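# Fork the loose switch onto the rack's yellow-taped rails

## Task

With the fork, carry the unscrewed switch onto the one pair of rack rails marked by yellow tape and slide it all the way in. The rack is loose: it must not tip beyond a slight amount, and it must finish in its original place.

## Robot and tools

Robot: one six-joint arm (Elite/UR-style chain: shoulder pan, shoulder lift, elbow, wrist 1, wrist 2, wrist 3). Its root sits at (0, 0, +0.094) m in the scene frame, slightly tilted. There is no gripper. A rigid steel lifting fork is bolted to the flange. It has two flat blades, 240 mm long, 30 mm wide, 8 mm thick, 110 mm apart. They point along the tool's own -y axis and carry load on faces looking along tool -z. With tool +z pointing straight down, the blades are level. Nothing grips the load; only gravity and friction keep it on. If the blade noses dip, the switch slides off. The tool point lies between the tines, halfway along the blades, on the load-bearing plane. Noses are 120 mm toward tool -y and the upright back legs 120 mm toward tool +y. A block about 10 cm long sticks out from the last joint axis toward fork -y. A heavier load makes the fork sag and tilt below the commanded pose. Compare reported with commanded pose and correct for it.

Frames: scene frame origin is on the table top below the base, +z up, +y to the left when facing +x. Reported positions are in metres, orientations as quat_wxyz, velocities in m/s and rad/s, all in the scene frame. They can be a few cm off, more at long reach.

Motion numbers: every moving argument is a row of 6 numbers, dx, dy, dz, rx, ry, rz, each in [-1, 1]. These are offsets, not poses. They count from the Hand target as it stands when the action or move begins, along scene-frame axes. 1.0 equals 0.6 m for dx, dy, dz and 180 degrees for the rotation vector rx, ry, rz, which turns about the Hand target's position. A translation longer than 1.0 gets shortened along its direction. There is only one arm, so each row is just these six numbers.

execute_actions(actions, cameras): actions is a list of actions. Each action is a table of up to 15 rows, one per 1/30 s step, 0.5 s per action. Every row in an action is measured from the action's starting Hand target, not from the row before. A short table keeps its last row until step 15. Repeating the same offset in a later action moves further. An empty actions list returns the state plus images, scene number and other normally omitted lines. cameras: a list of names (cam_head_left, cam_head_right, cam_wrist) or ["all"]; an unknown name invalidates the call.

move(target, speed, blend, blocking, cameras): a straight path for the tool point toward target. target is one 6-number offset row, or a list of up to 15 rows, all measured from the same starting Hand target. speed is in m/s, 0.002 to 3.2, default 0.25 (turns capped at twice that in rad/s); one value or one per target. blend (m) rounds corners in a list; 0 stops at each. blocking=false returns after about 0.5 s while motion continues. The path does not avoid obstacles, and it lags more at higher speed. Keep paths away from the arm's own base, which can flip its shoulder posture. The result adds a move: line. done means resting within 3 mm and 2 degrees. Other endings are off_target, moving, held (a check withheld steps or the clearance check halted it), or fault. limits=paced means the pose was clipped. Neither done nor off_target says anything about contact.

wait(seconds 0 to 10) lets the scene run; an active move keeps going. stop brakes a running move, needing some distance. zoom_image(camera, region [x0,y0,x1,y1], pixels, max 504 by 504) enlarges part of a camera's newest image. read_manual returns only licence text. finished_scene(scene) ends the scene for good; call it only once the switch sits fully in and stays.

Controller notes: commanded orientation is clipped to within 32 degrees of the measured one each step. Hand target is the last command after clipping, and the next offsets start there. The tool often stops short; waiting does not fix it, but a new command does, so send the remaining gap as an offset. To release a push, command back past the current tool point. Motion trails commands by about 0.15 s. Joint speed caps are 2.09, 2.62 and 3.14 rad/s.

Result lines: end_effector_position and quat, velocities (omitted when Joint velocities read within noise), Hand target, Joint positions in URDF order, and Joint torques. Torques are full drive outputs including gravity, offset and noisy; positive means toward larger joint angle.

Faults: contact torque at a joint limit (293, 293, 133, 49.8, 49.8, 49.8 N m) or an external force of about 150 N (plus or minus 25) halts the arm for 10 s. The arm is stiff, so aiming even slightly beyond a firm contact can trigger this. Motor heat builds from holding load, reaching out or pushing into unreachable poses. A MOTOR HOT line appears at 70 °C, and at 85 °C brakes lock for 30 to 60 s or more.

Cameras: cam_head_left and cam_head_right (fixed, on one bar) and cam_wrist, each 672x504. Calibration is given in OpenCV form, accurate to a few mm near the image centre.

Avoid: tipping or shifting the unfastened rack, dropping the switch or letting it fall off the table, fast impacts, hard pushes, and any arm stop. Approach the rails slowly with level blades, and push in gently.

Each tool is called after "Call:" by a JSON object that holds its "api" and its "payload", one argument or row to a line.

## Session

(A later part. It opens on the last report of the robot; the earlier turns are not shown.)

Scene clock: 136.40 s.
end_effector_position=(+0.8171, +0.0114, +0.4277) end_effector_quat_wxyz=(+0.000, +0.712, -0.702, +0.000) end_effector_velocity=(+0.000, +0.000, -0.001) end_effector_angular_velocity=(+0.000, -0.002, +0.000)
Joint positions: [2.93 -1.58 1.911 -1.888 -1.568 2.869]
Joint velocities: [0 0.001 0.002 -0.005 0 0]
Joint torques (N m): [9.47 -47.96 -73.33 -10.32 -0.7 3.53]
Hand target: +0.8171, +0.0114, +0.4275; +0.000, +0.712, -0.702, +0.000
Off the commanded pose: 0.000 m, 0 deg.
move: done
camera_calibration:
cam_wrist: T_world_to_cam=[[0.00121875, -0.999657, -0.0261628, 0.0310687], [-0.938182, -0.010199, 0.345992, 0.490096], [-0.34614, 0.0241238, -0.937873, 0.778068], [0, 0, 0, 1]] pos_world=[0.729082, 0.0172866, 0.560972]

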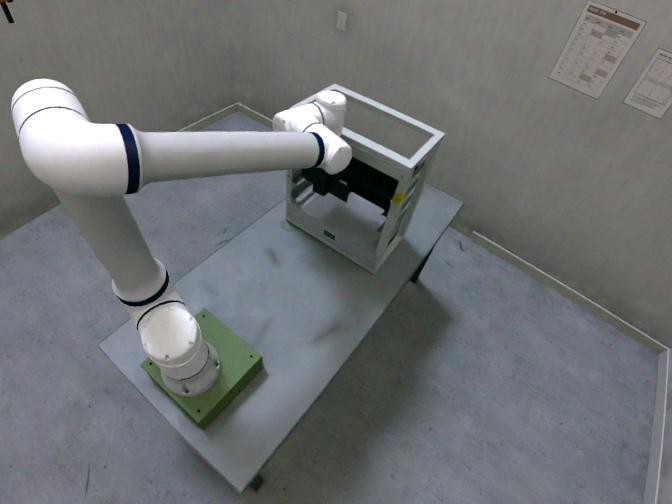

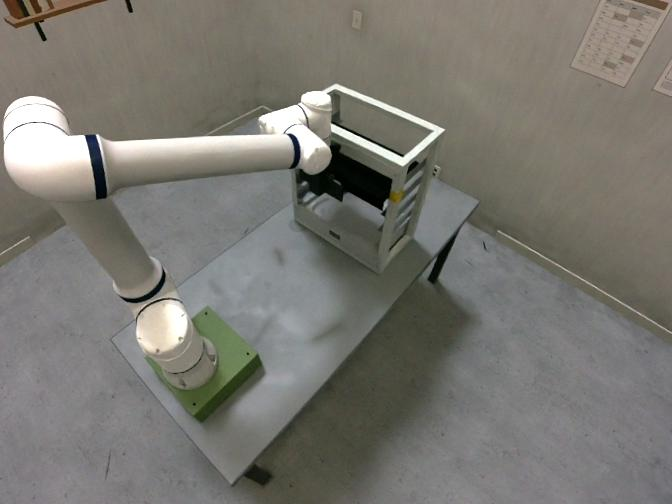

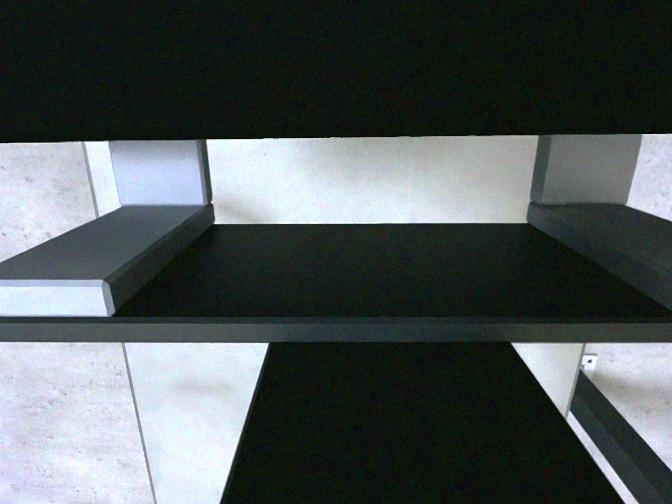

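Call:
{"api": "move", "payload": {
  "target": [
    [-0.4083, -0.006, 0, 0, 0, 0],
    [-0.4083, -0.006, 0.065, 0, 0, 0],
    [-0.27, -0.004, 0.065, 0, 0, 0]
  ],
  "speed": [0.14, 0.12, 0.05]
}}

Call:
{"api": "move", "payload": {
  "target": [0.0083, 0.0001, 0, 0, 0, 0],
  "speed": 0.03
}}

Call:
{"api": "move", "payload": {
  "target": [0.004, 0.0001, 0, 0, 0, 0],
  "speed": 0.02,
  "cameras": ["all"]
}}

Call:
{"api": "zoom_image", "payload": {
  "camera": "cam_head_right",
  "region": [360, 160, 430, 230]
}}

Call:
{"api": "zoom_image", "payload": {
  "camera": "cam_head_right",
  "region": [280, 80, 420, 220]
}}

Scene clock: 146.90 s.
end_effector_position=(+0.6550, +0.0090, +0.4665) end_effector_quat_wxyz=(+0.000, +0.712, -0.702, +0.000)
Joint positions: [2.841 -1.893 2.093 -1.756 -1.569 2.78]
Joint torques (N m): [9.48 -15.24 -112.05 -16.42 2.41 3.14]
Hand target: +0.6551, +0.0090, +0.4665; +0.000, +0.712, -0.702, +0.000
Off the commanded pose: 0.000 m, 0 deg.
move: done

Scene clock: 147.63 s.
end_effector_position=(+0.6599, +0.0091, +0.4665) end_effector_quat_wxyz=(+0.000, +0.712, -0.702, +0.000)
Joint positions: [2.844 -1.883 2.086 -1.76 -1.569 2.783]
Joint torques (N m): [9.56 -14.65 -112.31 -16.79 2.78 3.37]
Hand target: +0.6601, +0.0091, +0.4665; +0.000, +0.712, -0.702, +0.000
Off the commanded pose: 0.000 m, 0 deg.
move: done

Scene clock: 148.33 s.
end_effector_position=(+0.6624, +0.0091, +0.4665) end_effector_quat_wxyz=(+0.000, +0.712, -0.702, +0.000)
Joint positions: [2.846 -1.879 2.083 -1.762 -1.569 2.785]
Joint torques (N m): [9.67 -15.92 -111.56 -16.55 3.65 3.37]
Hand target: +0.6625, +0.0091, +0.4665; +0.000, +0.712, -0.702, +0.000
Off the commanded pose: 0.000 m, 0 deg.
move: done
camera_calibration:
cam_wrist: T_world_to_cam=[[0.00121875, -0.999657, -0.0261628, 0.0300731], [-0.938182, -0.010199, 0.345992, 0.331512], [-0.34614, 0.0241238, -0.937873, 0.760962], [0, 0, 0, 1]] pos_world=[0.574382, 0.0150866, 0.599772]

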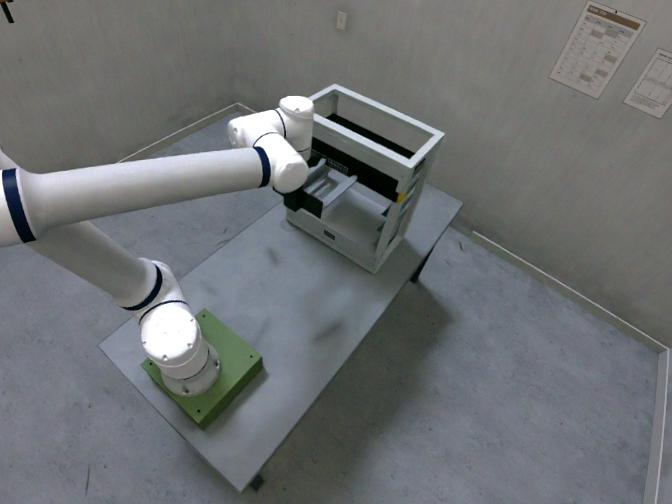

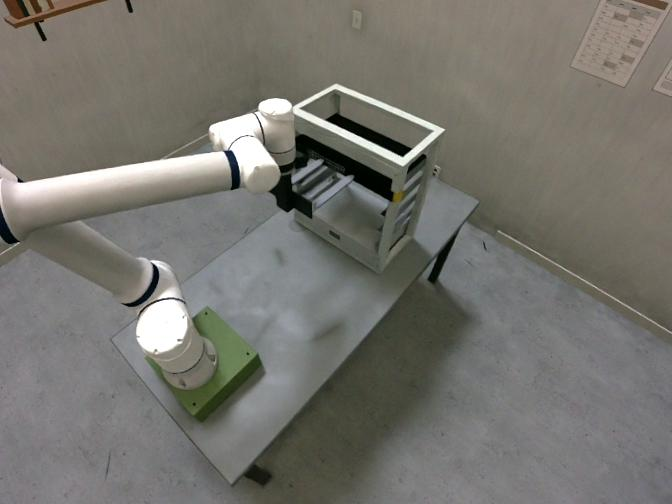

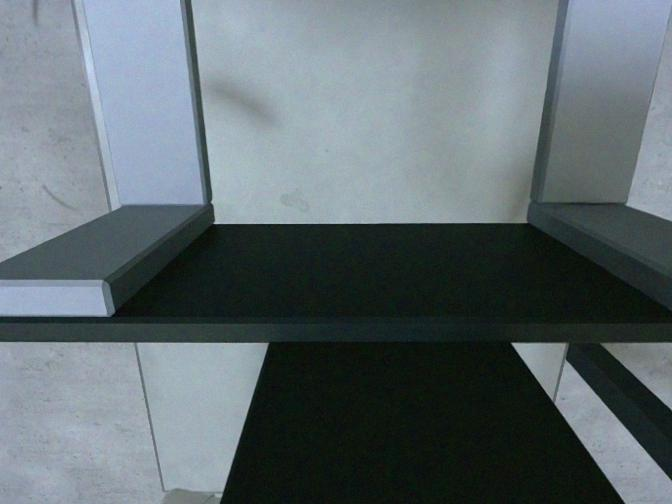

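Scaled by 7.200.

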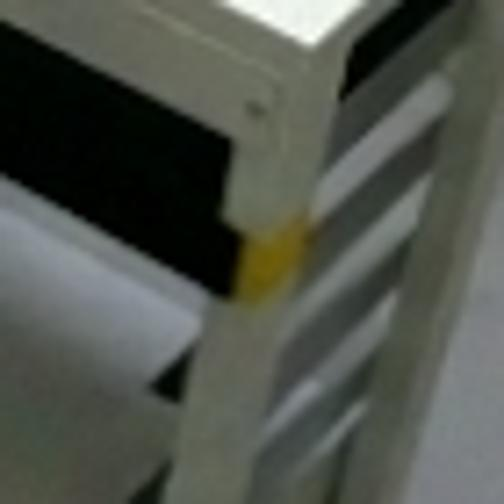

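Scaled by 3.600.

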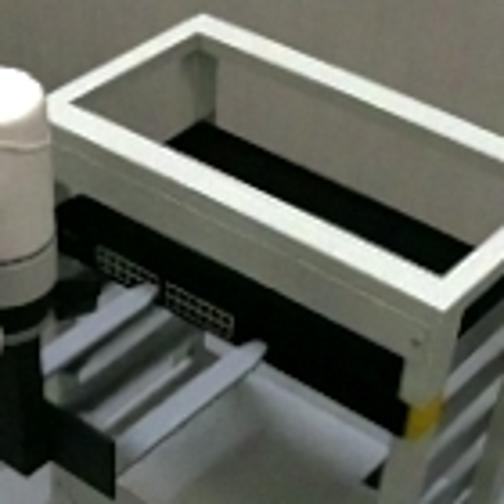

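Ear almost at the post. Continue in small steps.

Call:
{"api": "move", "payload": {
  "target": [0.0042, 0.0001, 0, 0, 0, 0],
  "speed": 0.02
}}

Call:
{"api": "move", "payload": {
  "target": [0.0033, 0, 0, 0, 0, 0],
  "speed": 0.02
}}

Scene clock: 150.97 s.
end_effector_position=(+0.6649, +0.0092, +0.4665) end_effector_quat_wxyz=(+0.000, +0.712, -0.702, +0.000)
Joint positions: [2.848 -1.874 2.08 -1.763 -1.569 2.787]
Joint torques (N m): [11.54 -2.67 -110.72 -19.8 3.92 5.11]
Hand target: +0.6650, +0.0092, +0.4665; +0.000, +0.712, -0.702, +0.000
Off the commanded pose: 0.000 m, 0 deg.
move: done

Scene clock: 151.67 s.
end_effector_position=(+0.6669, +0.0092, +0.4665) end_effector_quat_wxyz=(+0.000, +0.712, -0.702, +0.000)
Joint positions: [2.849 -1.87 2.077 -1.764 -1.569 2.788]
Joint torques (N m): [3.98 16.13 -124.57 -31.89 7.83 11.07]
Hand target: +0.6670, +0.0092, +0.4665; +0.000, +0.712, -0.702, +0.000
Off the commanded pose: 0.000 m, 0 deg.
move: done

Call:
{"api": "move", "payload": {
  "target": [-0.25, -0.0037, 0, 0, 0, 0],
  "speed": 0.15,
  "cameras": ["all"]
}}

Call:
{"api": "zoom_image", "payload": {
  "camera": "cam_head_right",
  "region": [280, 80, 450, 280]
}}

Call:
{"api": "zoom_image", "payload": {
  "camera": "cam_head_left",
  "region": [280, 80, 450, 280]
}}

Call:
{"api": "zoom_image", "payload": {
  "camera": "cam_head_left",
  "region": [280, 70, 480, 280]
}}

Scene clock: 157.53 s.
end_effector_position=(+0.5172, +0.0070, +0.4665) end_effector_quat_wxyz=(+0.000, +0.712, -0.702, +0.000)
Joint positions: [2.698 -2.188 2.24 -1.609 -1.571 2.638]
Joint torques (N m): [-20.48 -16.37 -77.07 -5.35 2.13 -2.23]
Hand target: +0.5170, +0.0070, +0.4665; +0.000, +0.712, -0.702, +0.000
Off the commanded pose: 0.000 m, 0 deg.
move: done
camera_calibration:
cam_wrist: T_world_to_cam=[[0.00121875, -0.999657, -0.0261628, 0.028051], [-0.938182, -0.010199, 0.345992, 0.195172], [-0.34614, 0.0241238, -0.937873, 0.710721], [0, 0, 0, 1]] pos_world=[0.429082, 0.0128866, 0.599772]

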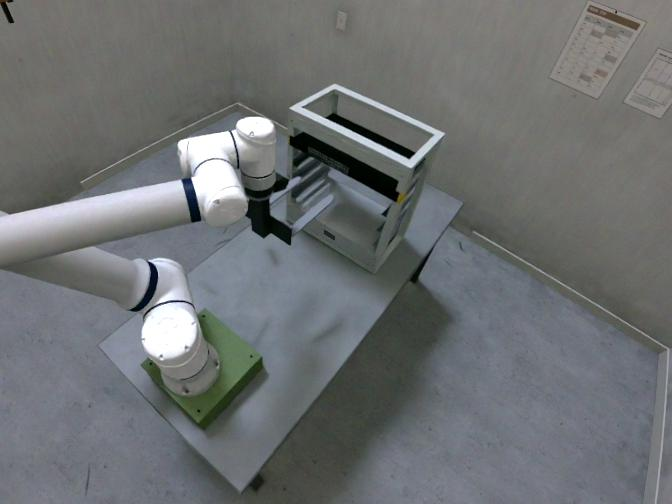

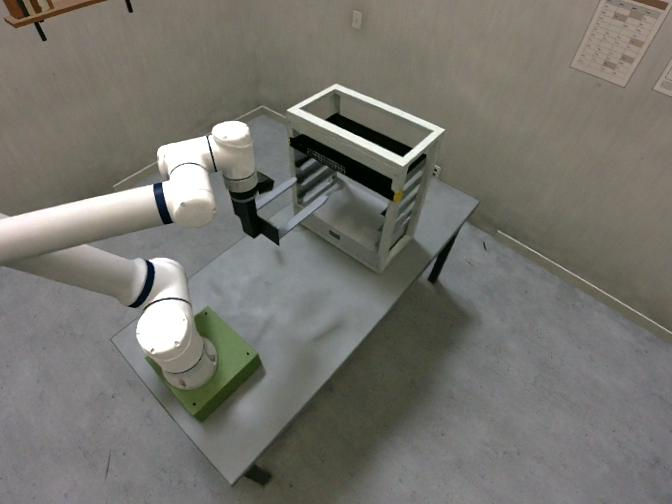

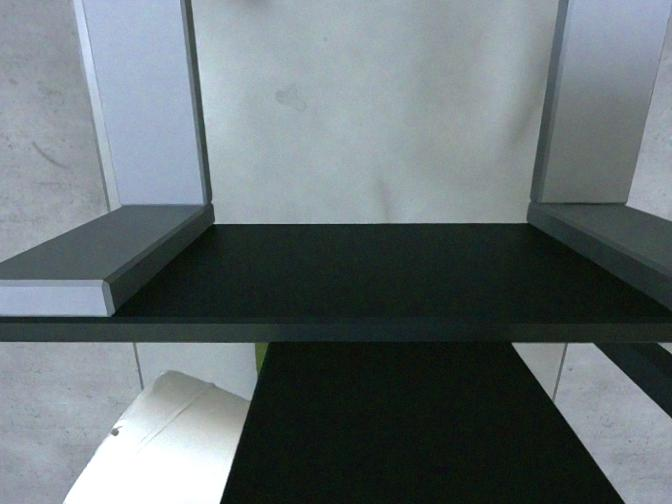

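Scaled by 2.520.

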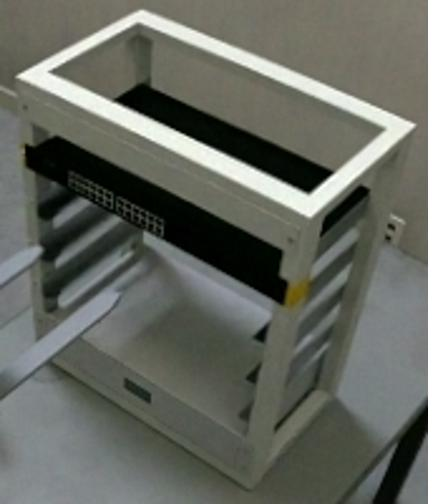

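Scaled by 2.520.

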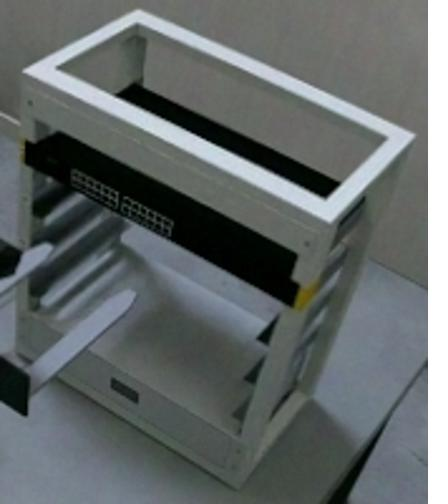

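Scaled by 2.400.

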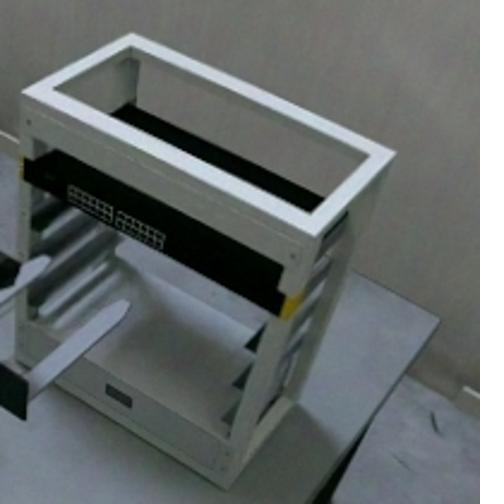

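Call:
{"api": "finished_scene", "payload": {
  "scene": 2
}}

The scene is finished: the task was done.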